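# Clip taped netting edge to right middle hoop leg

## Task

Using either of the two pegs, clip the taped edge of the netting onto the leg nearer the robot of the middle-right hoop (sides judged from the robot's viewpoint). The peg must sit perpendicular to the leg, with the leg deep inside its jaws, and the tape must span the full jaw width on both sides where they close on the leg.

## Robot and tools

Robot: two arms, left_arm and right_arm, each ending in a five-finger hand. right_arm has a right hand; left_arm has its mirror image, a left hand. Base positions in the scene frame: left_arm (-0.005, +0.433, 0) m, right_arm (+0.017, -0.355, 0) m, both turned only slightly about z.

Scene frame: origin at table-top height midway between the arms, +x out over the table, +y toward left_arm, +z up. Image left/right does not match arm names. Reported end_effector_position (m), end_effector_quat_wxyz and velocities are in this frame, and can be off by a few cm.

Hand point: a point fixed to the palm, 0.15 m out from the wrist flange along the fingers and 0.05 m in front of the palm. Its +z runs along straight fingers, +y points out of the palm, +x runs across the palm away from the thumb on the right hand (toward the thumb on the left hand). Straight fingertips reach 0.06-0.07 m past it and lie 0.06 m behind it along -y. A wrist bracket on the little-finger side can strike things, and the wrist may hang below the hand and touch the table first.

Row layout (used by execute_actions and move): 28 numbers, each in [-1, 1]. Positions 1-14 are left_arm, 15-28 right_arm, always both even if one arm is idle. Per arm: dx, dy, dz, rx, ry, rz, then little, ring, middle, index, thumb_bend, thumb_turn, force_limit, speed. dx..rz are an offset, not a pose: measured from that arm's Hand target as it stood when the action or move began, along that Hand target's own axes. 1.0 equals 0.6 m for dx/dy/dz and 180 degrees for rx/ry/rz, which together form one rotation vector. All zeros re-requests the current Hand target. Commanded orientation is clipped to within 32 degrees of the measured one each step.

Hand numbers are absolute targets: fingers +1 straight, -1 curled; thumb_bend +1 straight, -1 bent; thumb_turn +1 beside the palm, -1 opposite the fingers. force_limit maps -1..+1 to about 0..10 N at the fingertip (0..15 N for the two thumb motors). speed rises from almost zero at -1 to full at +0.48 and stays full above; use about -0.94 or lower for a gentle grip. With the thumb turned in, the hand holds objects about 0.035-0.065 m thick, handles down to about 0.025 m. To leave a hand unchanged, resend the eight hand numbers of its last executed row (if none yet, its hand_measured six plus hand_force_limit and hand_speed). To squeeze harder, raise force_limit and send a more closed target; to loosen, send a target more open than hand_measured.

Tools:
- execute_actions(actions, cameras): actions is a list of actions; each action is up to 15 rows, one per 1/30 s step, and a short table repeats its final row to fill 15. Every row counts from the action's starting Hand target, not from the row before. Images return only if actions is empty or cameras requests them.
- move(target, speed, blend, stop_force, zero, blocking, cameras): target is one row or a list of up to 15 rows, all offsets from the same starting Hand targets. The hand point travels in a straight line, without avoiding obstacles. speed: m/s, 0.002-3.6, default 0.25 (turns up to twice that in rad/s), one number or one per target. blend: metres of corner rounding per target, 0 = stop there. stop_force: 3-120 N, ends an arm's path when it feels that much push against its motion; unreliable when the hand turns; omit it when backing off a contact. zero (with stop_force): true re-zeroes before the move, false keeps the old zero. blocking=false returns after about 0.5 s (not allowed with stop_force). Paths cap at 10 s. The result adds a move: line: done, off_target, moving, held, fault, plus limits (paced = pose clipped, held = steps withheld).
- wait(seconds 0-10, cameras): lets the scene run holding the last commands.
- stop(cameras): brakes a running move.
- zoom_image(camera, region [x0,y0,x1,y1] pixels, at most 504x504): enlarges part of the latest image of one camera.
- show_instructions(): shows the reference pages.
- zero_wrist_force(arm): tares that arm's wrist sensor and stop_force baseline.
- finished_scene(scene=1): ends the scene for good.

Cameras: cam_high, cam_low, cam_front, cam_level, cam_over (504x504), cam_left_wrist, cam_right_wrist (672x504 fisheye).

Result lines: Hand target is the last commanded pose (after clipping); the hand often rests short of it, so send the remaining gap as a new offset. hand_measured, hand_stopped_by (moving, target, force, stalled, fault) and hand_load_n list six values in motor order; a lost grip shows as hand_load_n dropping near 0. Joint torques include the arm's own weight. Wrist force/torque are in the hand's own axes, plus a peak line since the last shown reading. Joint velocities may read within noise when still. MOTOR HOT warns of overheating.

Avoid: knocking anything off the table or leaving it off; dropping or releasing moving parts; fast impacts and hard presses (a target even slightly past a firm contact can trigger a fault). An arm freezes for 10 s if a joint's contact torque hits its limit (139 N m for the first three joints, 26 N m for the wrist joints) or outside force reaches roughly 150 N. Never let the arms or hands push on each other; the clearance check does not block closing fingers. Route paths around an arm's own base, not close past it. Don't twist or overload fingers. Long stretched-out holds heat motors until the brakes lock the arm.

Each tool is called after "Request:" as a command line: name --argument value for each argument, lists and objects as JSON in quotes; but a table of rows of numbers goes row by row, as --pt "numbers of a row", without its own name.

Reference images:

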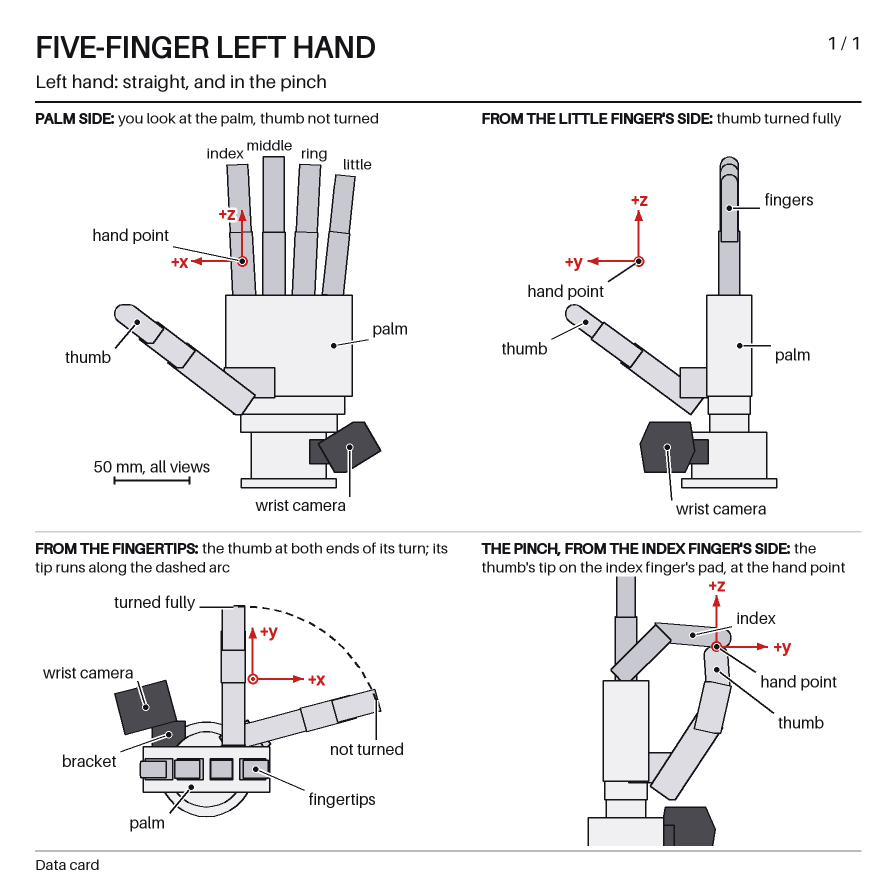

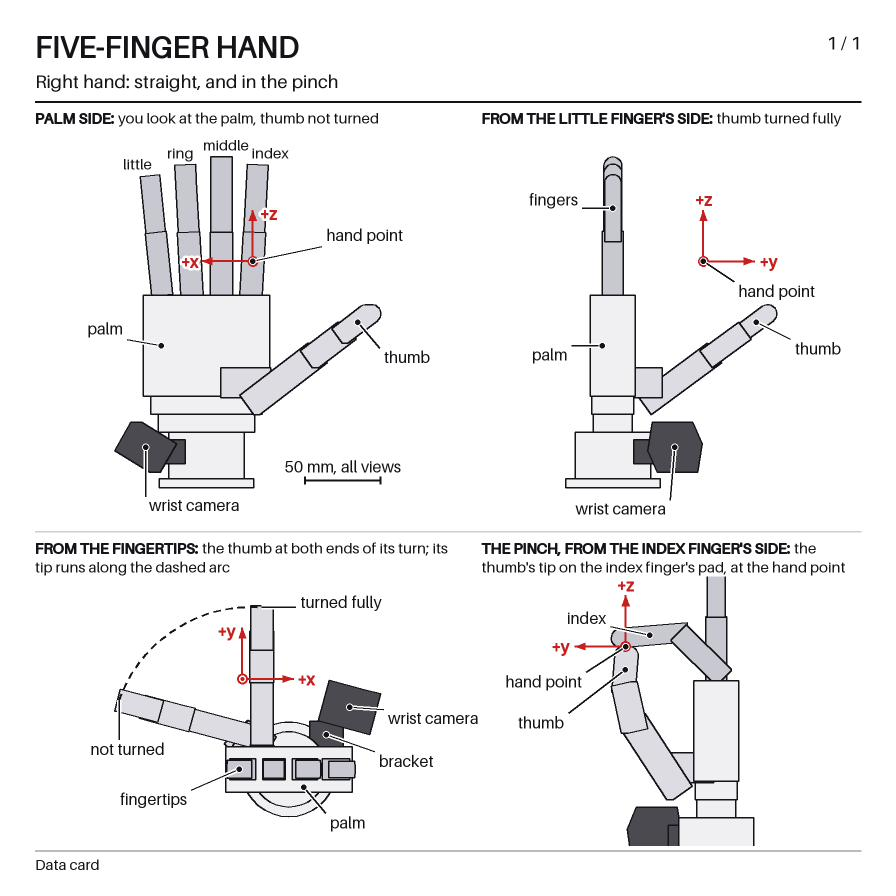

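## Session

Request:
execute_actions --actions '[]'

Scene clock: 0.00 s.
left_arm: end_effector_position=(+0.5930, +0.2411, +0.3602) hand_measured=(+1.000, +1.000, +1.000, +1.000, +1.000, +1.000) hand_load_n=(+0.0, +0.5, +0.0, +0.0, +0.0, +0.0) hand_stopped_by=(target, target, target, target, target, target) hand_force_limit=0.00 hand_speed=-0.80 end_effector_quat_wxyz=(+0.494, -0.286, +0.577, -0.585) | right_arm: end_effector_position=(+0.4027, +0.0007, +0.1845) hand_measured=(+1.000, +1.000, +1.000, +1.000, +1.000, +1.000) hand_load_n=(+0.0, +0.0, +0.0, +0.0, +0.0, +0.0) hand_stopped_by=(target, target, target, target, target, target) hand_force_limit=0.00 hand_speed=-0.80 end_effector_quat_wxyz=(+0.066, -0.030, +0.982, -0.177)
Joint positions: left_arm=[3.311 -1.459 -1.954 3.617 -1.009 3.273] | right_arm=[0.592 -1.068 1.35 1.373 1.942 -1.014]
Joint velocities: within noise
Joint torques (N m): no reading
Wrist force (N): no reading
Wrist torque (N m): no reading
Wrist force, peak (N): no reading
Hand target: left_arm +0.5930, +0.2411, +0.3602; +0.494, -0.286, +0.577, -0.585 | right_arm +0.4027, +0.0007, +0.1845; +0.066, -0.030, +0.982, -0.177

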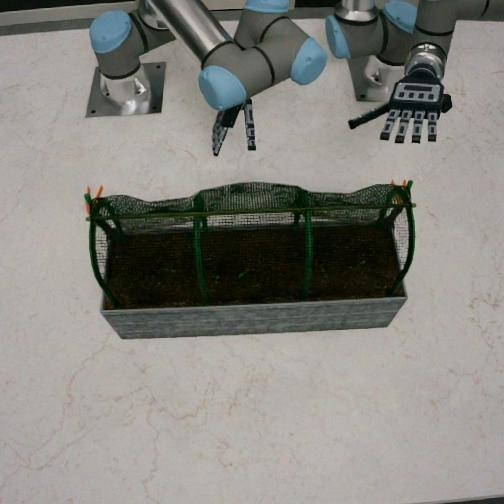

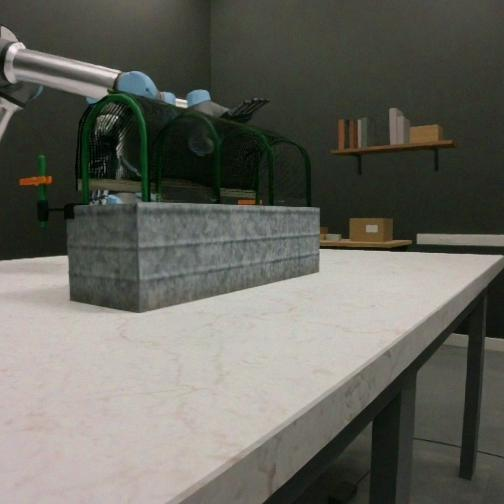

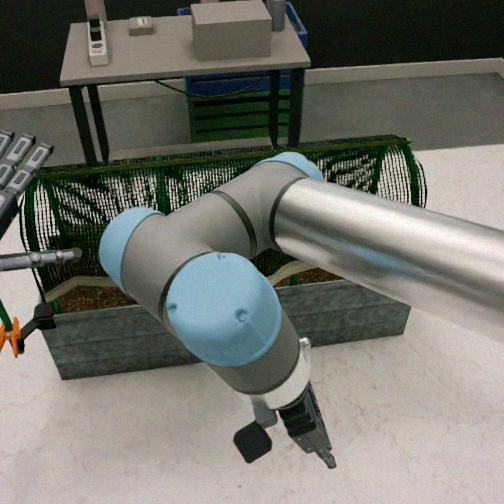

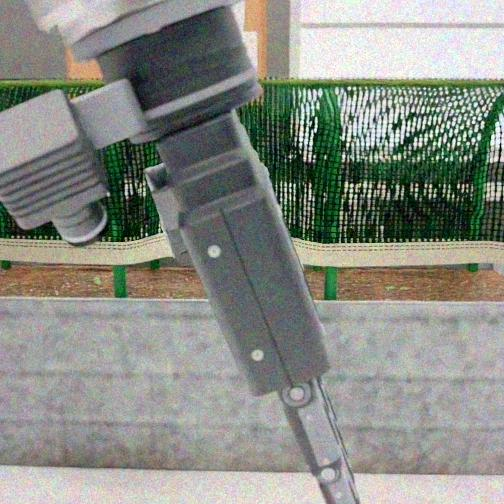

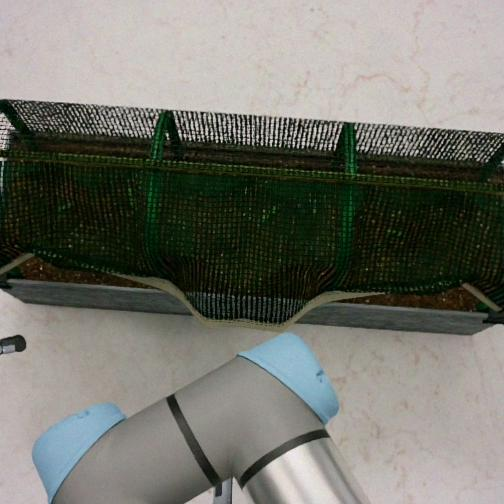

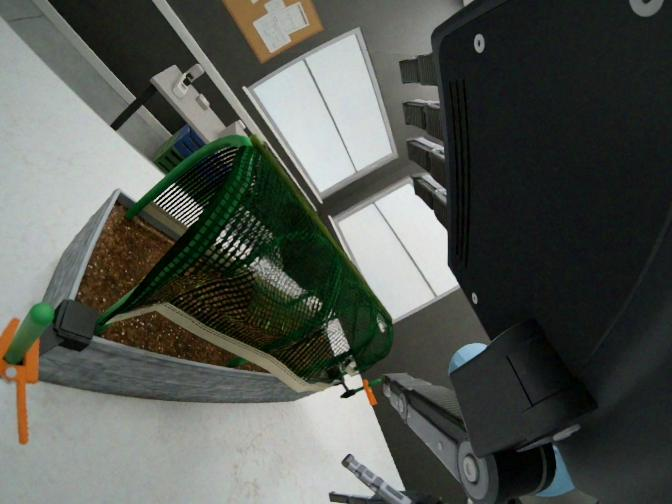

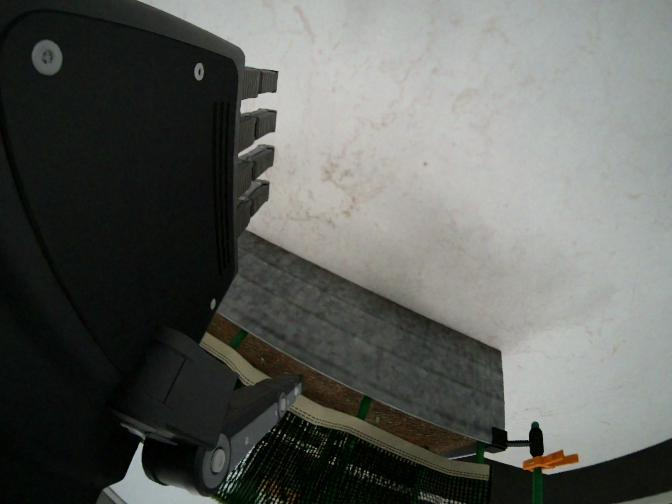

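Request:
zoom_image --camera "cam_low" --region '[0, 80, 330, 320]'

Request:
zoom_image --camera "cam_left_wrist" --region '[0, 260, 130, 460]'

Request:
zoom_image --camera "cam_right_wrist" --region '[400, 360, 640, 504]'

Request:
zoom_image --camera "cam_front" --region '[0, 120, 504, 400]'

Request:
zoom_image --camera "cam_high" --region '[60, 160, 440, 340]'

Request:
zoom_image --camera "cam_over" --region '[0, 60, 504, 380]'

Request:
zoom_image --camera "cam_level" --region '[0, 60, 504, 340]'

Scaled by 1.527.

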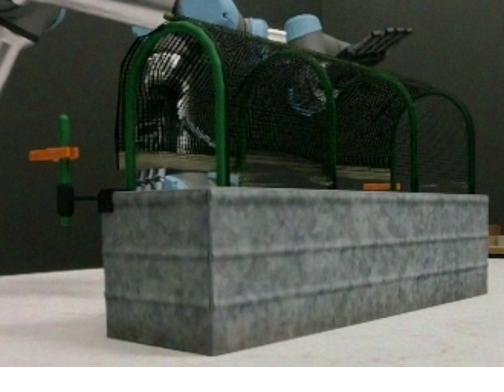

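Scaled by 2.520 from the camera's 672x504 image, which has a finer 960x720 frame.

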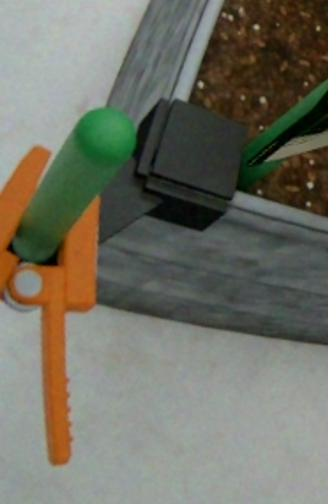

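Scaled by 2.100 from the camera's 672x504 image, which has a finer 960x720 frame.

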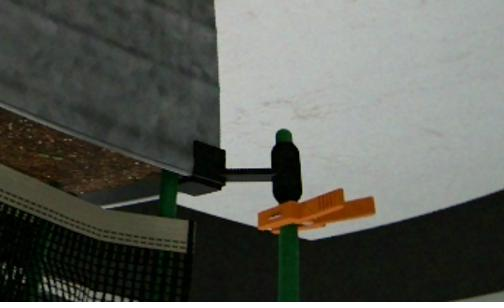

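Scaled by 1.000.

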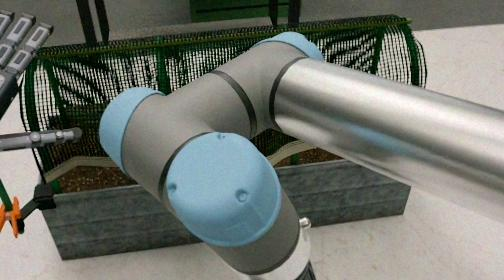

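Scaled by 1.326.

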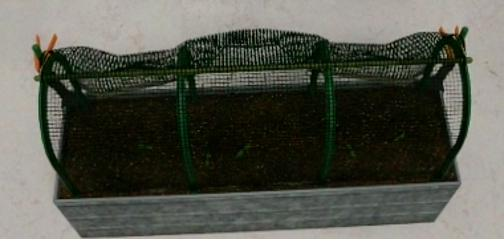

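Scaled by 1.000.

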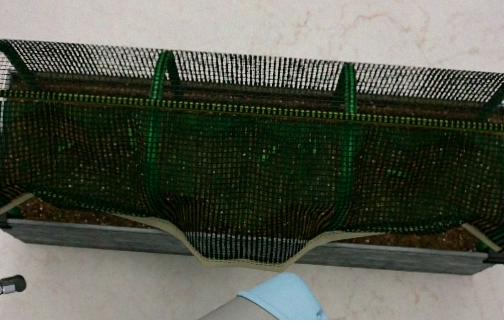

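Scaled by 1.000.

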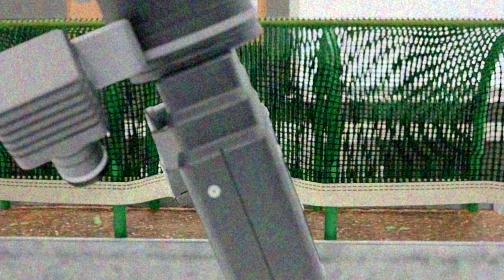

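Request:
move --pt "0 0 0 0 0 0 1 1 1 1 1 1 0 -0.8 0.0385 -0.39 -0.1 -0.23 0.245 0.185 1 1 1 1 1 1 0 -0.8" --speed 0.3 --cameras '["all"]'

Scene clock: 95.23 s.
left_arm: end_effector_position=(+0.5930, +0.2411, +0.3602) hand_measured=(+1.000, +1.000, +1.000, +1.000, +1.000, +1.000) hand_load_n=(+0.0, +0.0, +0.0, +0.0, +0.0, +0.0) hand_stopped_by=(target, target, target, target, target, target) hand_force_limit=0.00 hand_speed=-0.80 end_effector_quat_wxyz=(+0.494, -0.286, +0.577, -0.585) | right_arm: end_effector_position=(+0.3796, -0.1995, +0.3195) hand_measured=(+1.000, +1.000, +1.000, +1.000, +1.000, +1.000) hand_load_n=(+0.0, +0.0, +0.0, +0.0, +0.0, +0.0) hand_stopped_by=(target, target, target, target, target, target) hand_force_limit=0.00 hand_speed=-0.80 end_effector_quat_wxyz=(-0.262, +0.285, +0.901, +0.195)
Joint positions: left_arm=[3.311 -1.459 -1.954 3.617 -1.009 3.273] | right_arm=[-0.362 -1.384 1.675 1.857 1.218 -1.416]
Joint torques (N m): left_arm=[0.77 15.81 20.12 1.34 0.01 0.09] | right_arm=[-12.38 -35.89 -3.64 4.22 -2.55 -2.48]
Wrist force (N): left_arm=[0.2 0.4 -0.1] | right_arm=[0.2 0.1 0.0]
Wrist torque (N m): left_arm=[0.06 -0.04 0.00] | right_arm=[0.00 0.04 0.06]
Wrist force, peak (N): left_arm=[-0.2 0.5 -0.3] | right_arm=[0.3 1.0 0.6]
Hand target: left_arm +0.5930, +0.2411, +0.3602; +0.494, -0.286, +0.577, -0.585 | right_arm +0.3796, -0.1996, +0.3195; -0.262, +0.285, +0.901, +0.195
Off the commanded pose: left_arm 0.000 m, 0 deg | right_arm 0.000 m, 0 deg.
move: done
camera_calibration:
cam_right_wrist: T_world_to_cam=[[0.436153, 0.849224, 0.297641, -0.0817489], [0.89135, -0.45312, -0.0133207, -0.425925], [0.123555, 0.271112, -0.954585, 0.429982], [0, 0, 0, 1]] pos_world=[0.362177, -0.240145, 0.429113]

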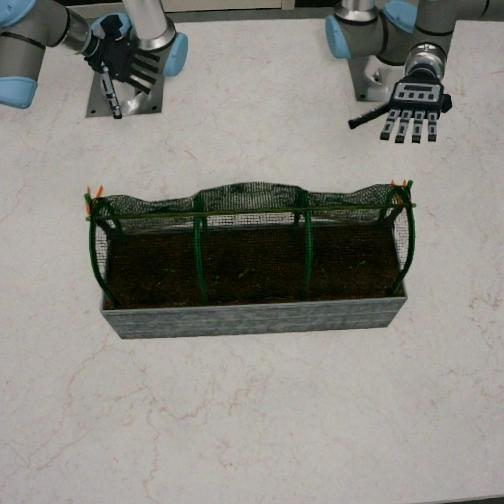

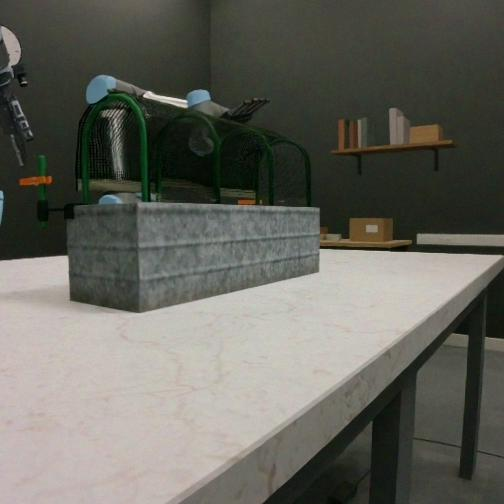

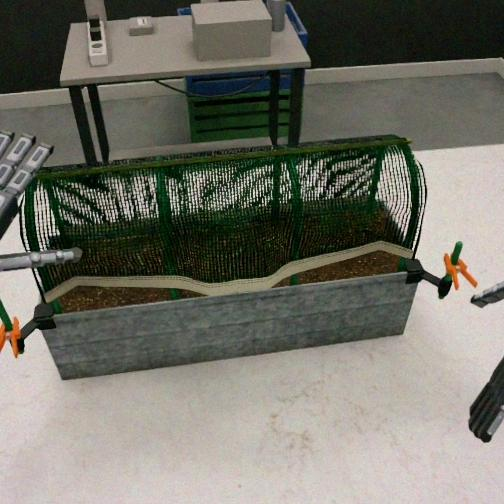

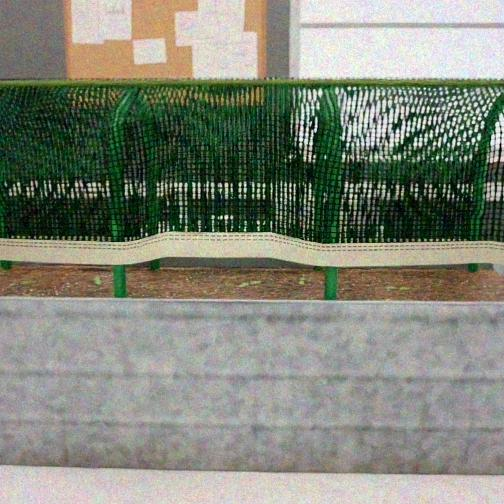

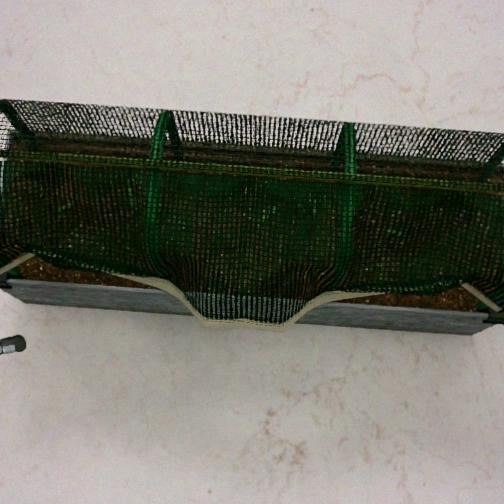

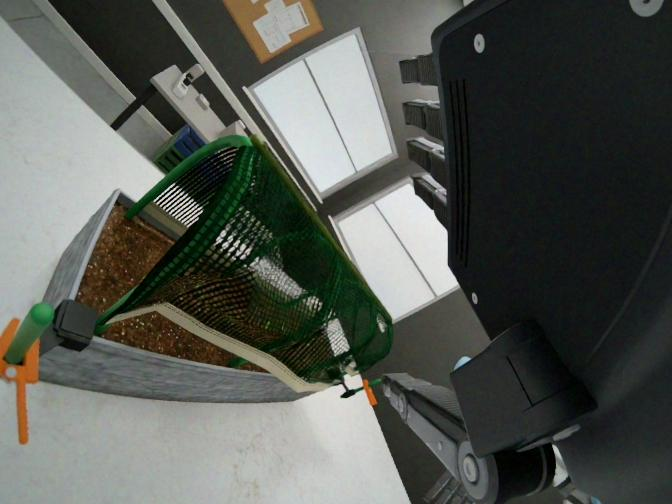

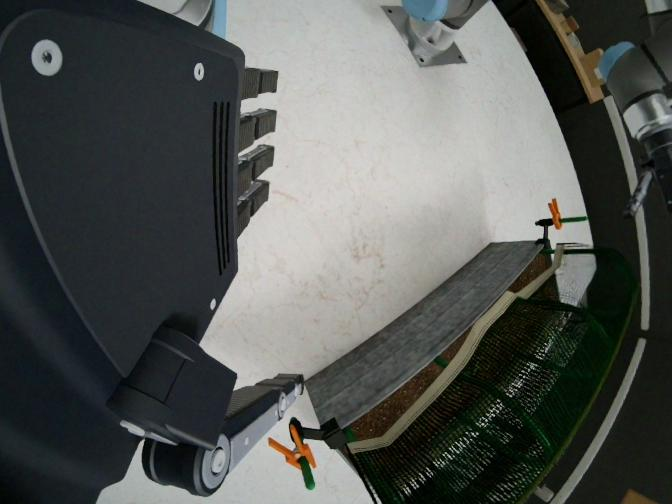

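Request:
zoom_image --camera "cam_front" --region '[390, 220, 504, 320]'

Request:
zoom_image --camera "cam_front" --region '[0, 280, 100, 380]'

Request:
zoom_image --camera "cam_right_wrist" --region '[230, 370, 400, 504]'

Request:
zoom_image --camera "cam_front" --region '[240, 220, 360, 320]'

Request:
zoom_image --camera "cam_level" --region '[270, 200, 400, 320]'

Request:
zoom_image --camera "cam_over" --region '[270, 220, 420, 340]'

Scaled by 4.421.

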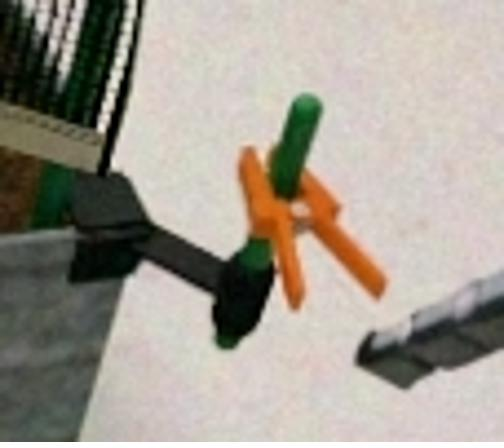

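Scaled by 5.040.

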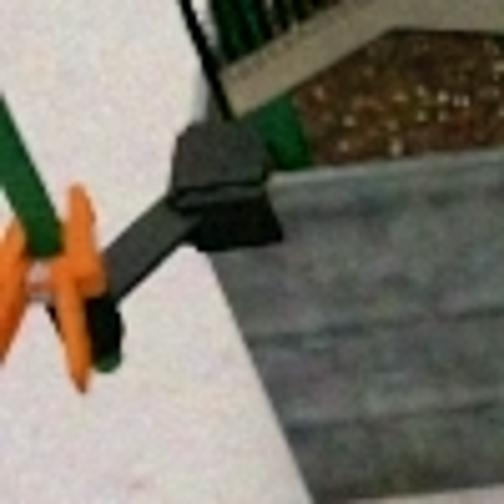

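Scaled by 2.965 from the camera's 672x504 image, which has a finer 960x720 frame.

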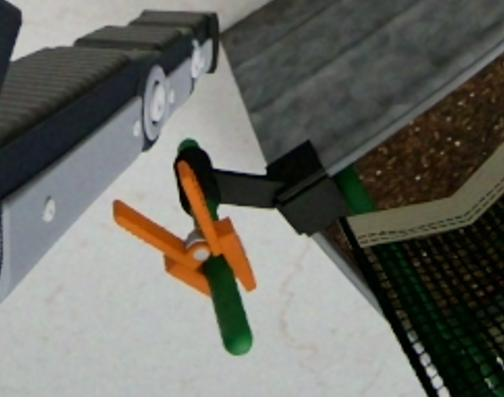

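Scaled by 4.200.

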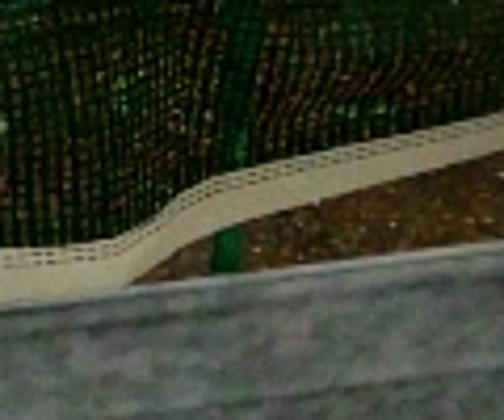

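Scaled by 3.877.

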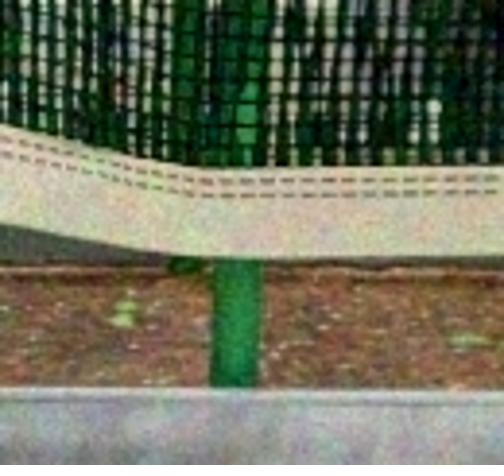

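Scaled by 3.360.

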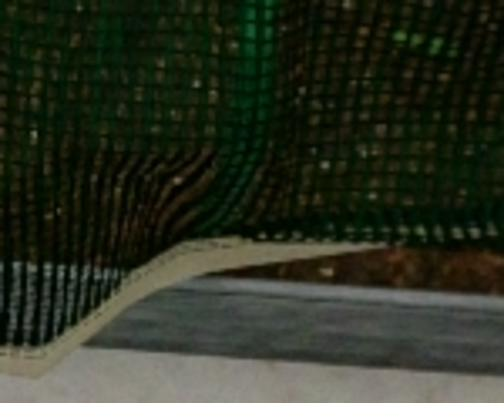

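Request:
move --pt "-0.1295 -0.0393 -0.3958 0 0 0 1 1 1 1 1 -1 0 0.2 0 0 0 0 0 0 1 1 1 1 1 1 0 -0.8" --pt "-0.1462 0.1258 -0.3737 0.275 0.281 0.340 1 1 1 1 1 -1 0 0.2 0 0 0 0 0 0 1 1 1 1 1 1 0 -0.8" --speed 0.3 --blend 0.03 --cameras '["cam_left_wrist","cam_front","cam_high"]'

Scene clock: 212.97 s.
left_arm: end_effector_position=(+0.4398, +0.4202, +0.2701) hand_measured=(+1.000, +1.000, +1.000, +1.000, +1.000, -1.000) hand_load_n=(+0.0, +0.0, +0.0, +0.0, +0.0, +0.5) hand_stopped_by=(target, target, target, target, target, target) hand_force_limit=0.00 hand_speed=0.20 end_effector_quat_wxyz=(+0.500, +0.500, +0.500, -0.500) | right_arm: end_effector_position=(+0.3796, -0.1996, +0.3195) hand_measured=(+1.000, +1.000, +1.000, +1.000, +1.000, +1.000) hand_load_n=(+0.0, +0.0, +0.0, +0.0, +0.0, +0.5) hand_stopped_by=(target, target, target, target, target, target) hand_force_limit=0.00 hand_speed=-0.80 end_effector_quat_wxyz=(-0.262, +0.285, +0.901, +0.195)
Joint positions: left_arm=[4.001 -1.766 -1.848 3.615 0.852 4.712] | right_arm=[-0.362 -1.384 1.676 1.857 1.217 -1.416]
Joint torques (N m): left_arm=[-7.25 12.93 23.17 1.14 2.54 2.07] | right_arm=[-13.25 -36.09 -4.73 4.43 -2.45 -2.42]
Wrist force (N): left_arm=[0.4 -3.2 0.6] | right_arm=[-0.3 0.2 -0.1]
Wrist torque (N m): left_arm=[-0.37 0.10 0.04] | right_arm=[0.02 0.11 0.04]
Wrist force, peak (N): left_arm=[0.6 -3.2 1.0] | right_arm=[-0.1 0.4 -0.1]
Hand target: left_arm +0.4398, +0.4202, +0.2701; +0.500, +0.500, +0.500, -0.500 | right_arm +0.3796, -0.1996, +0.3195; -0.262, +0.285, +0.901, +0.195
Off the commanded pose: left_arm 0.000 m, 0 deg | right_arm 0.000 m, 0 deg.
move: done; limits=paced
camera_calibration:
cam_left_wrist: T_world_to_cam=[[-0.967134, -0.0067542, -0.254179, 0.496447], [0.212087, 0.529981, -0.82106, -0.0996099], [0.140256, -0.847983, -0.51113, 0.550387], [0, 0, 0, 1]] pos_world=[0.424062, 0.522863, 0.32572]
Images, in order (width x height): cam_high 504x504, cam_front 504x504, cam_left_wrist 672x504.

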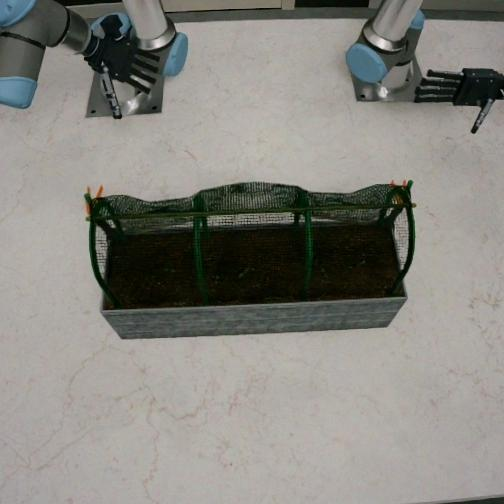

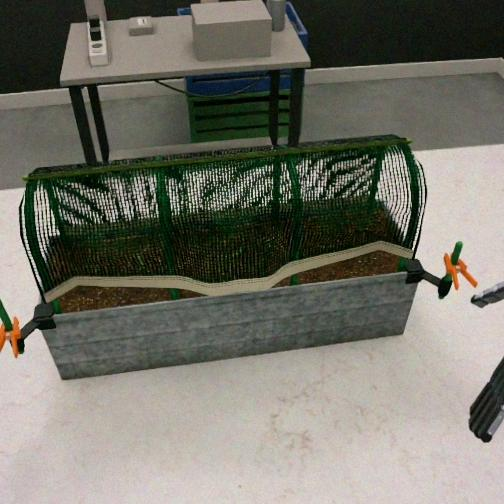

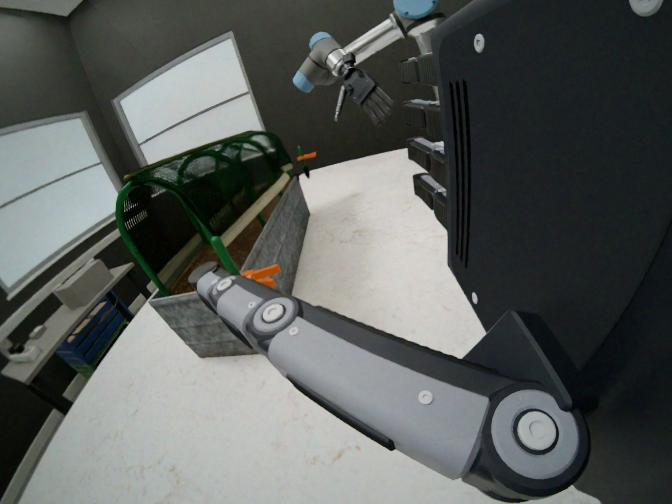

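Request:
zoom_image --camera "cam_left_wrist" --region '[150, 200, 330, 335]'

Scaled by 2.800 from the camera's 672x504 image, which has a finer 960x720 frame.

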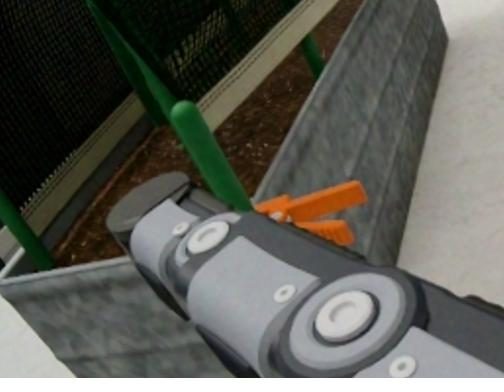

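Request:
move --target '[0.1083,0.0167,-0.0667,0,0,0,1,1,1,1,1,-1,0,0.2,0,0,0,0,0,0,1,1,1,1,1,1,0,-0.8]' --speed 0.2 --cameras '["cam_left_wrist"]'

Request:
zoom_image --camera "cam_left_wrist" --region '[200, 130, 350, 260]'

Scene clock: 227.17 s.
left_arm: end_effector_position=(+0.4498, +0.4602, +0.2052) hand_measured=(+1.000, +1.000, +1.000, +1.000, +1.000, -1.000) hand_load_n=(+0.0, +0.0, +0.0, +0.0, +0.0, +0.0) hand_stopped_by=(target, target, target, target, target, target) hand_force_limit=0.00 hand_speed=0.20 end_effector_quat_wxyz=(+0.500, +0.500, +0.500, -0.500) | right_arm: end_effector_position=(+0.3796, -0.1996, +0.3195) hand_measured=(+1.000, +1.000, +1.000, +1.000, +1.000, +1.000) hand_load_n=(+0.0, +0.0, +0.0, +0.0, +0.0, +0.0) hand_stopped_by=(target, target, target, target, target, target) hand_force_limit=0.00 hand_speed=-0.80 end_effector_quat_wxyz=(-0.262, +0.285, +0.901, +0.195)
Joint positions: left_arm=[4.042 -1.915 -1.843 3.758 0.893 4.712] | right_arm=[-0.362 -1.384 1.676 1.857 1.217 -1.416]
Joint torques (N m): left_arm=[7.01 15.92 23.42 1.36 2.53 1.07] | right_arm=[-13.09 -36.14 -5.3 4.28 -2.41 -2.34]
Wrist force (N): left_arm=[0.4 -2.9 0.8] | right_arm=[-0.2 0.2 0.1]
Wrist torque (N m): left_arm=[-0.36 0.10 0.01] | right_arm=[-0.01 0.09 0.04]
Wrist force, peak (N): left_arm=[0.3 -3.3 0.9] | right_arm=[-0.4 0.2 -0.3]
Hand target: left_arm +0.4499, +0.4603, +0.2051; +0.500, +0.500, +0.500, -0.500 | right_arm +0.3796, -0.1996, +0.3195; -0.262, +0.285, +0.901, +0.195
Off the commanded pose: left_arm 0.000 m, 0 deg | right_arm 0.000 m, 0 deg.
move: done
camera_calibration:
cam_left_wrist: T_world_to_cam=[[-0.967058, -0.0062949, -0.25448, 0.489682], [0.212572, 0.530017, -0.820911, -0.176432], [0.140046, -0.847964, -0.511219, 0.54975], [0, 0, 0, 1]] pos_world=[0.434065, 0.562763, 0.260821]
Images, in order (width x height): cam_left_wrist 672x504.

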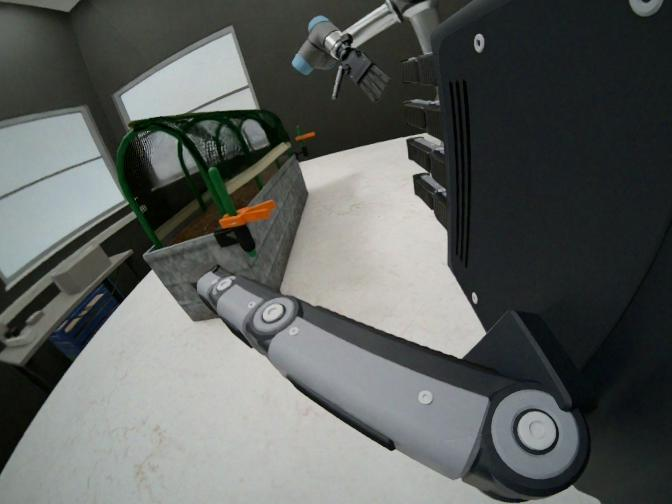

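Scaled by 3.360 from the camera's 672x504 image, which has a finer 960x720 frame.

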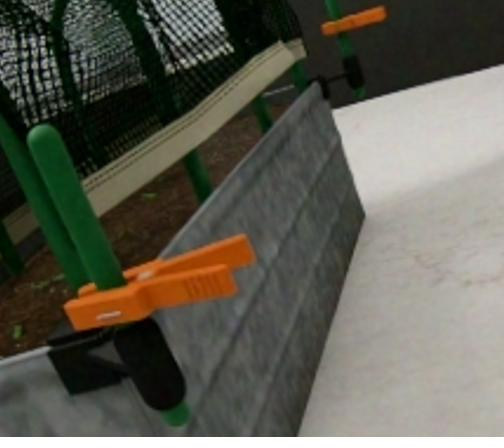

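Request:
move --target '[0,0,0,0,0,0,1,1,1,0.35,0.2,-0.65,-0.4,-0.2,0,0,0,0,0,0,1,1,1,1,1,1,0,-0.8]' --speed 0.2 --cameras '["cam_left_wrist"]'

Request:
zoom_image --camera "cam_left_wrist" --region '[180, 120, 500, 360]'

Scene clock: 253.03 s.
left_arm: end_effector_position=(+0.4499, +0.4603, +0.2051) hand_measured=(+1.000, +1.000, +1.000, +0.350, +0.200, -0.650) hand_load_n=(+0.0, +0.0, +0.0, +0.0, +0.0, +0.0) hand_stopped_by=(target, target, target, target, target, target) hand_force_limit=-0.40 hand_speed=-0.20 end_effector_quat_wxyz=(+0.500, +0.500, +0.500, -0.500) | right_arm: end_effector_position=(+0.3796, -0.1996, +0.3195) hand_measured=(+1.000, +1.000, +1.000, +1.000, +1.000, +1.000) hand_load_n=(+0.0, +0.0, +0.0, +0.0, +0.0, +0.0) hand_stopped_by=(target, target, target, target, target, target) hand_force_limit=0.00 hand_speed=-0.80 end_effector_quat_wxyz=(-0.262, +0.285, +0.901, +0.195)
Joint positions: left_arm=[4.042 -1.915 -1.843 3.758 0.893 4.712] | right_arm=[-0.362 -1.384 1.676 1.857 1.217 -1.416]
Joint torques (N m): left_arm=[6.92 17.57 21.83 -0.53 0.61 1.68] | right_arm=[-12.96 -35.07 -5.65 4.24 -2.47 -2.37]
Wrist force (N): left_arm=[0.6 -2.8 0.6] | right_arm=[0.0 0.2 -0.1]
Wrist torque (N m): left_arm=[-0.33 0.06 0.02] | right_arm=[0.00 0.07 0.05]
Wrist force, peak (N): left_arm=[0.6 -3.1 0.8] | right_arm=[0.3 0.0 -0.5]
Hand target: left_arm +0.4499, +0.4603, +0.2051; +0.500, +0.500, +0.500, -0.500 | right_arm +0.3796, -0.1996, +0.3195; -0.262, +0.285, +0.901, +0.195
Off the commanded pose: left_arm 0.000 m, 0 deg | right_arm 0.000 m, 0 deg.
move: done
camera_calibration:
cam_left_wrist: T_world_to_cam=[[-0.967018, -0.00631053, -0.254629, 0.489688], [0.212687, 0.530035, -0.820869, -0.176639], [0.140143, -0.847952, -0.511212, 0.549734], [0, 0, 0, 1]] pos_world=[0.434065, 0.562863, 0.260722]
Images, in order (width x height): cam_left_wrist 672x504.

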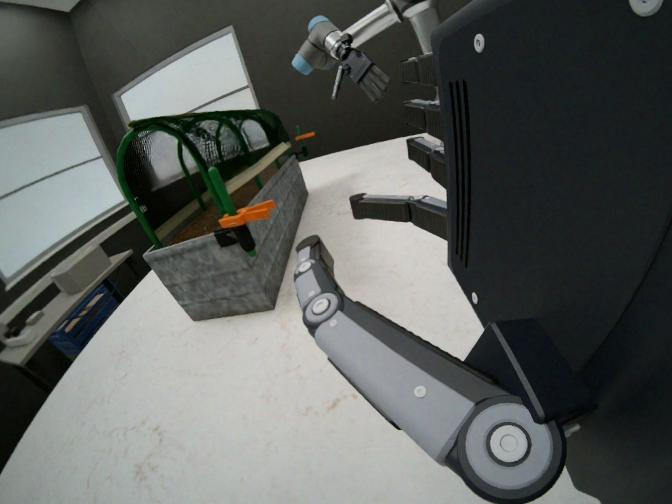

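Scaled by 1.575 from the camera's 672x504 image, which has a finer 960x720 frame.

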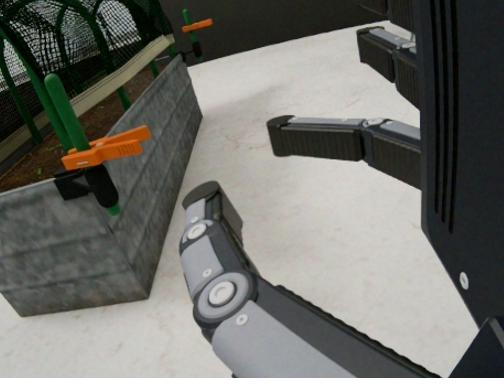

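Request:
move --target '[0.0433,0.0517,0.2233,0.0556,0,0,1,1,1,0.6,0.45,-0.6,-0.4,-0.2,0,0,0,0,0,0,1,1,1,1,1,1,0,-0.8]' --speed 0.2 --cameras '["cam_left_wrist","cam_front"]'

Request:
zoom_image --camera "cam_left_wrist" --region '[180, 60, 480, 280]'

Scene clock: 280.10 s.
left_arm: end_effector_position=(+0.4807, +0.3264, +0.1792) hand_measured=(+1.000, +1.000, +1.000, +0.600, +0.450, -0.600) hand_load_n=(+0.0, +0.0, +0.0, +0.0, +0.0, +0.0) hand_stopped_by=(target, target, target, target, target, target) hand_force_limit=-0.40 hand_speed=-0.20 end_effector_quat_wxyz=(+0.454, +0.542, +0.454, -0.542) | right_arm: end_effector_position=(+0.3796, -0.1996, +0.3195) hand_measured=(+1.000, +1.000, +1.000, +1.000, +1.000, +1.000) hand_load_n=(+0.0, +0.0, +0.0, +0.0, +0.0, +0.0) hand_stopped_by=(target, target, target, target, target, target) hand_force_limit=0.00 hand_speed=-0.80 end_effector_quat_wxyz=(-0.262, +0.285, +0.901, +0.195)
Joint positions: left_arm=[3.732 -1.976 -1.836 3.811 0.757 4.712] | right_arm=[-0.362 -1.384 1.676 1.857 1.217 -1.416]
Joint torques (N m): left_arm=[-5.51 18.31 21.57 1.17 -2.45 -1.15] | right_arm=[-12.77 -35.97 -5.24 4.34 -2.32 -2.33]
Wrist force (N): left_arm=[0.8 -3.1 0.8] | right_arm=[0.0 0.0 -0.3]
Wrist torque (N m): left_arm=[-0.42 0.06 0.03] | right_arm=[-0.01 0.07 0.04]
Wrist force, peak (N): left_arm=[0.8 -3.1 0.8] | right_arm=[-0.4 0.3 -0.2]
Hand target: left_arm +0.4808, +0.3263, +0.1791; +0.454, +0.542, +0.454, -0.542 | right_arm +0.3796, -0.1996, +0.3195; -0.262, +0.285, +0.901, +0.195
Off the commanded pose: left_arm 0.000 m, 0 deg | right_arm 0.000 m, 0 deg.
move: done
camera_calibration:
cam_left_wrist: T_world_to_cam=[[-0.953439, 0.161627, -0.25462, 0.450729], [0.301447, 0.485006, -0.820914, -0.161531], [-0.00918954, -0.859445, -0.511145, 0.494105], [0, 0, 0, 1]] pos_world=[0.482976, 0.430149, 0.234721]
Images, in order (width x height): cam_front 504x504, cam_left_wrist 672x504.

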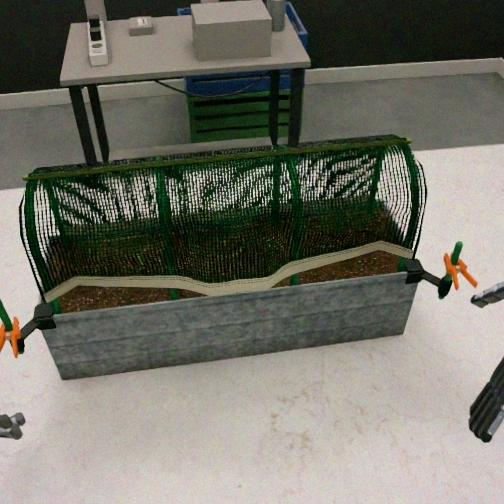

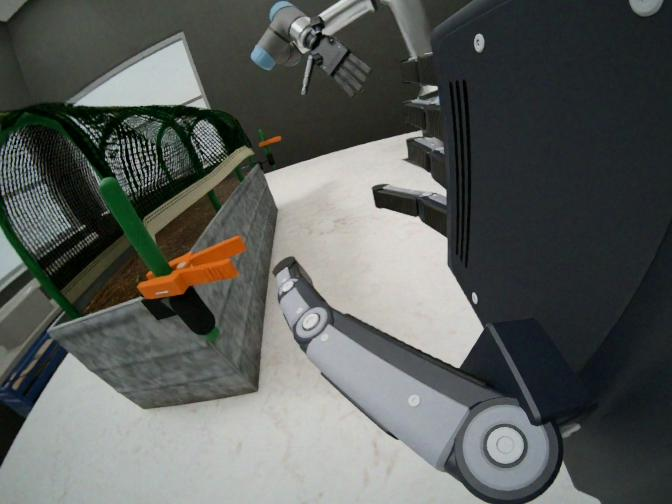

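Scaled by 1.680 from the camera's 672x504 image, which has a finer 960x720 frame.

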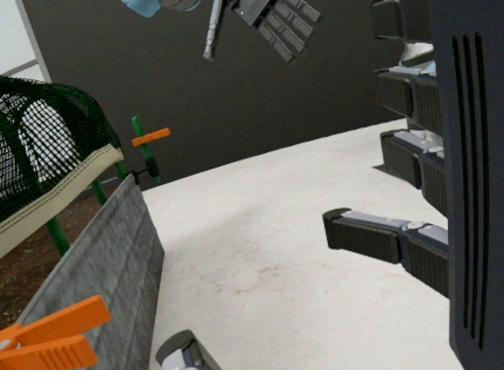

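Request:
zoom_image --camera "cam_left_wrist" --region '[95, 170, 325, 350]'

Scaled by 2.191 from the camera's 672x504 image, which has a finer 960x720 frame.

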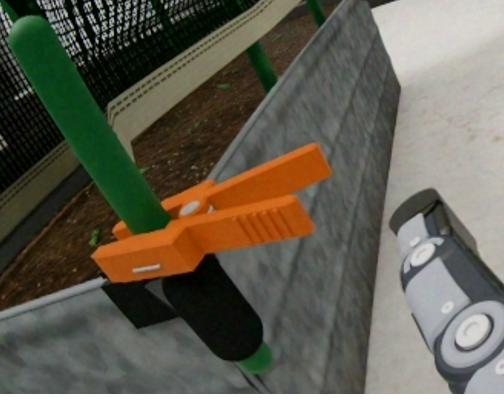

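Request:
move --target '[-0.0013,0.0583,-0.0078,0.011,0,0,1,1,1,0.7,0.7,-0.6,-0.4,0.0,0,0,0,0,0,0,1,1,1,1,1,1,0,-0.8]' --speed 0.1 --cameras '["cam_left_wrist"]'

Request:
zoom_image --camera "cam_left_wrist" --region '[130, 120, 430, 340]'

Scene clock: 315.60 s.
left_arm: end_effector_position=(+0.5160, +0.3248, +0.1799) hand_measured=(+1.000, +1.000, +1.000, +0.700, +0.700, -0.600) hand_load_n=(+0.0, +0.0, +0.0, +0.0, +0.0, +0.0) hand_stopped_by=(target, target, target, target, target, target) hand_force_limit=-0.40 hand_speed=0.00 end_effector_quat_wxyz=(+0.445, +0.550, +0.445, -0.550) | right_arm: end_effector_position=(+0.3796, -0.1996, +0.3195) hand_measured=(+1.000, +1.000, +1.000, +1.000, +1.000, +1.000) hand_load_n=(+0.0, +0.0, +0.0, +0.0, +0.0, +0.0) hand_stopped_by=(target, target, target, target, target, target) hand_force_limit=0.00 hand_speed=-0.80 end_effector_quat_wxyz=(-0.262, +0.285, +0.901, +0.195)
Joint positions: left_arm=[3.683 -2.058 -1.703 3.761 0.743 4.712] | right_arm=[-0.362 -1.384 1.676 1.857 1.217 -1.416]
Joint torques (N m): left_arm=[-6.43 22.49 23.96 -4.12 -2.5 1.74] | right_arm=[-12.42 -35.6 -5.37 4.2 -2.31 -2.33]
Wrist force (N): left_arm=[0.7 -3.0 0.3] | right_arm=[0.2 0.1 0.0]
Wrist torque (N m): left_arm=[-0.34 0.06 0.06] | right_arm=[0.00 0.04 0.06]
Wrist force, peak (N): left_arm=[0.7 -3.5 0.8] | right_arm=[-0.2 0.1 -0.4]
Hand target: left_arm +0.5161, +0.3248, +0.1799; +0.445, +0.550, +0.445, -0.550 | right_arm +0.3796, -0.1996, +0.3195; -0.262, +0.285, +0.901, +0.195
Off the commanded pose: left_arm 0.000 m, 0 deg | right_arm 0.000 m, 0 deg.
move: done
camera_calibration:
cam_left_wrist: T_world_to_cam=[[-0.947281, 0.194584, -0.254552, 0.470854], [0.318021, 0.474275, -0.82093, -0.175848], [-0.0390119, -0.858604, -0.511153, 0.508504], [0, 0, 0, 1]] pos_world=[0.521792, 0.428384, 0.235421]
Images, in order (width x height): cam_left_wrist 672x504.

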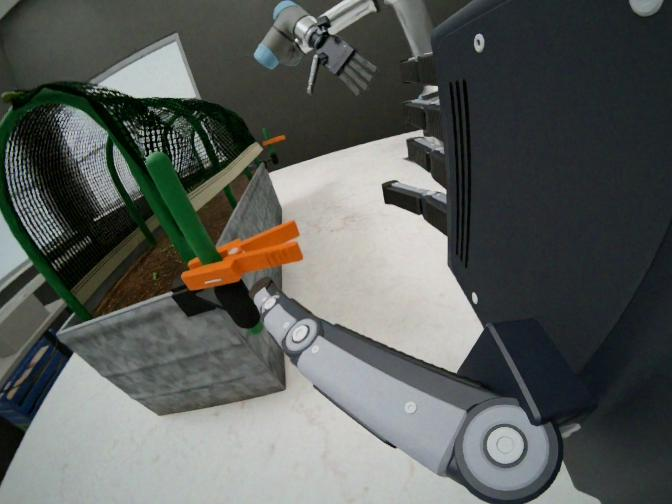

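Scaled by 1.680 from the camera's 672x504 image, which has a finer 960x720 frame.

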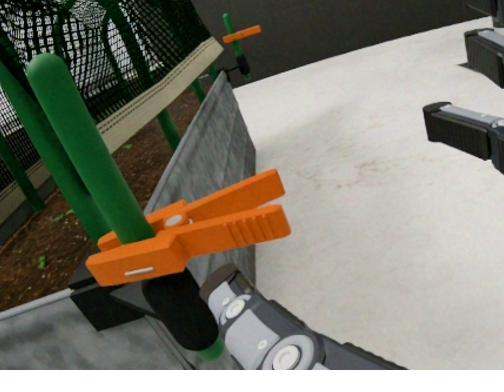

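Request:
move --target '[0,0.0392,-0.0007,0,0,0,1,1,1,0.7,0.7,-0.6,-0.4,0.0,0,0,0,0,0,0,1,1,1,1,1,1,0,-0.8]' --speed 0.06 --cameras '["cam_left_wrist"]'

Request:
zoom_image --camera "cam_left_wrist" --region '[180, 120, 480, 340]'

Scene clock: 325.70 s.
left_arm: end_effector_position=(+0.5390, +0.3203, +0.1799) hand_measured=(+1.000, +1.000, +1.000, +0.700, +0.700, -0.600) hand_load_n=(+0.0, +0.0, +0.0, +0.0, +0.0, +0.0) hand_stopped_by=(target, target, target, target, target, target) hand_force_limit=-0.40 hand_speed=0.00 end_effector_quat_wxyz=(+0.445, +0.550, +0.445, -0.550) | right_arm: end_effector_position=(+0.3796, -0.1996, +0.3195) hand_measured=(+1.000, +1.000, +1.000, +1.000, +1.000, +1.000) hand_load_n=(+0.0, +0.0, +0.0, +0.0, +0.0, +0.0) hand_stopped_by=(target, target, target, target, target, target) hand_force_limit=0.00 hand_speed=-0.80 end_effector_quat_wxyz=(-0.262, +0.285, +0.901, +0.195)
Joint positions: left_arm=[3.654 -2.1 -1.634 3.734 0.714 4.712] | right_arm=[-0.362 -1.384 1.676 1.857 1.217 -1.416]
Joint torques (N m): left_arm=[-5.77 23.28 24.87 -3.99 -2.58 1.45] | right_arm=[-12.47 -36.21 -5.12 4.18 -2.36 -2.15]
Wrist force (N): left_arm=[0.6 -2.7 0.7] | right_arm=[-0.1 0.0 -0.2]
Wrist torque (N m): left_arm=[-0.31 0.09 0.04] | right_arm=[-0.01 0.08 0.05]
Wrist force, peak (N): left_arm=[0.6 -3.3 0.3] | right_arm=[-0.2 0.3 -0.4]
Hand target: left_arm +0.5391, +0.3203, +0.1799; +0.445, +0.550, +0.445, -0.550 | right_arm +0.3796, -0.1996, +0.3195; -0.262, +0.285, +0.901, +0.195
Off the commanded pose: left_arm 0.000 m, 0 deg | right_arm 0.000 m, 0 deg.
move: done
camera_calibration:
cam_left_wrist: T_world_to_cam=[[-0.947271, 0.194674, -0.254518, 0.493541], [0.318037, 0.474244, -0.820942, -0.181101], [-0.039112, -0.8586, -0.511151, 0.50568], [0, 0, 0, 1]] pos_world=[0.544893, 0.423984, 0.235421]
Images, in order (width x height): cam_left_wrist 672x504.

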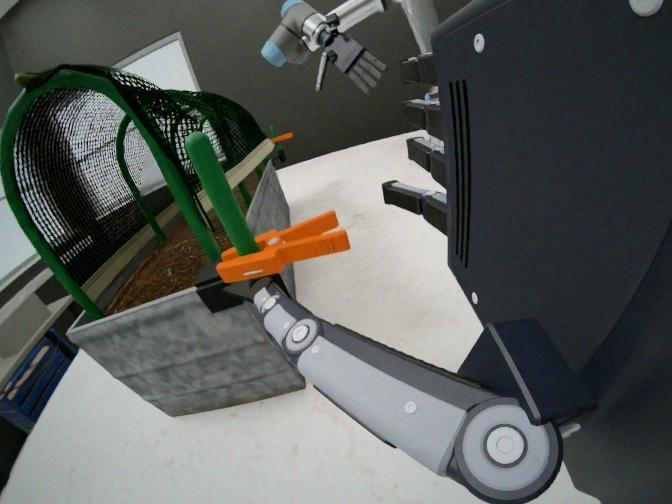

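Scaled by 1.680 from the camera's 672x504 image, which has a finer 960x720 frame.

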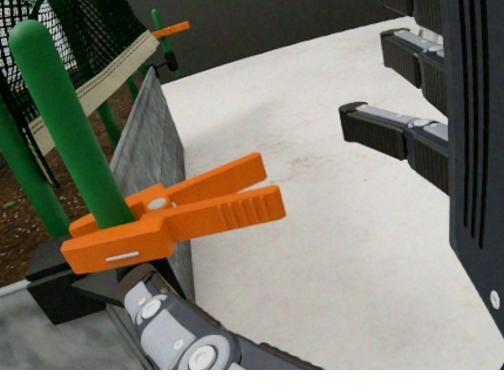

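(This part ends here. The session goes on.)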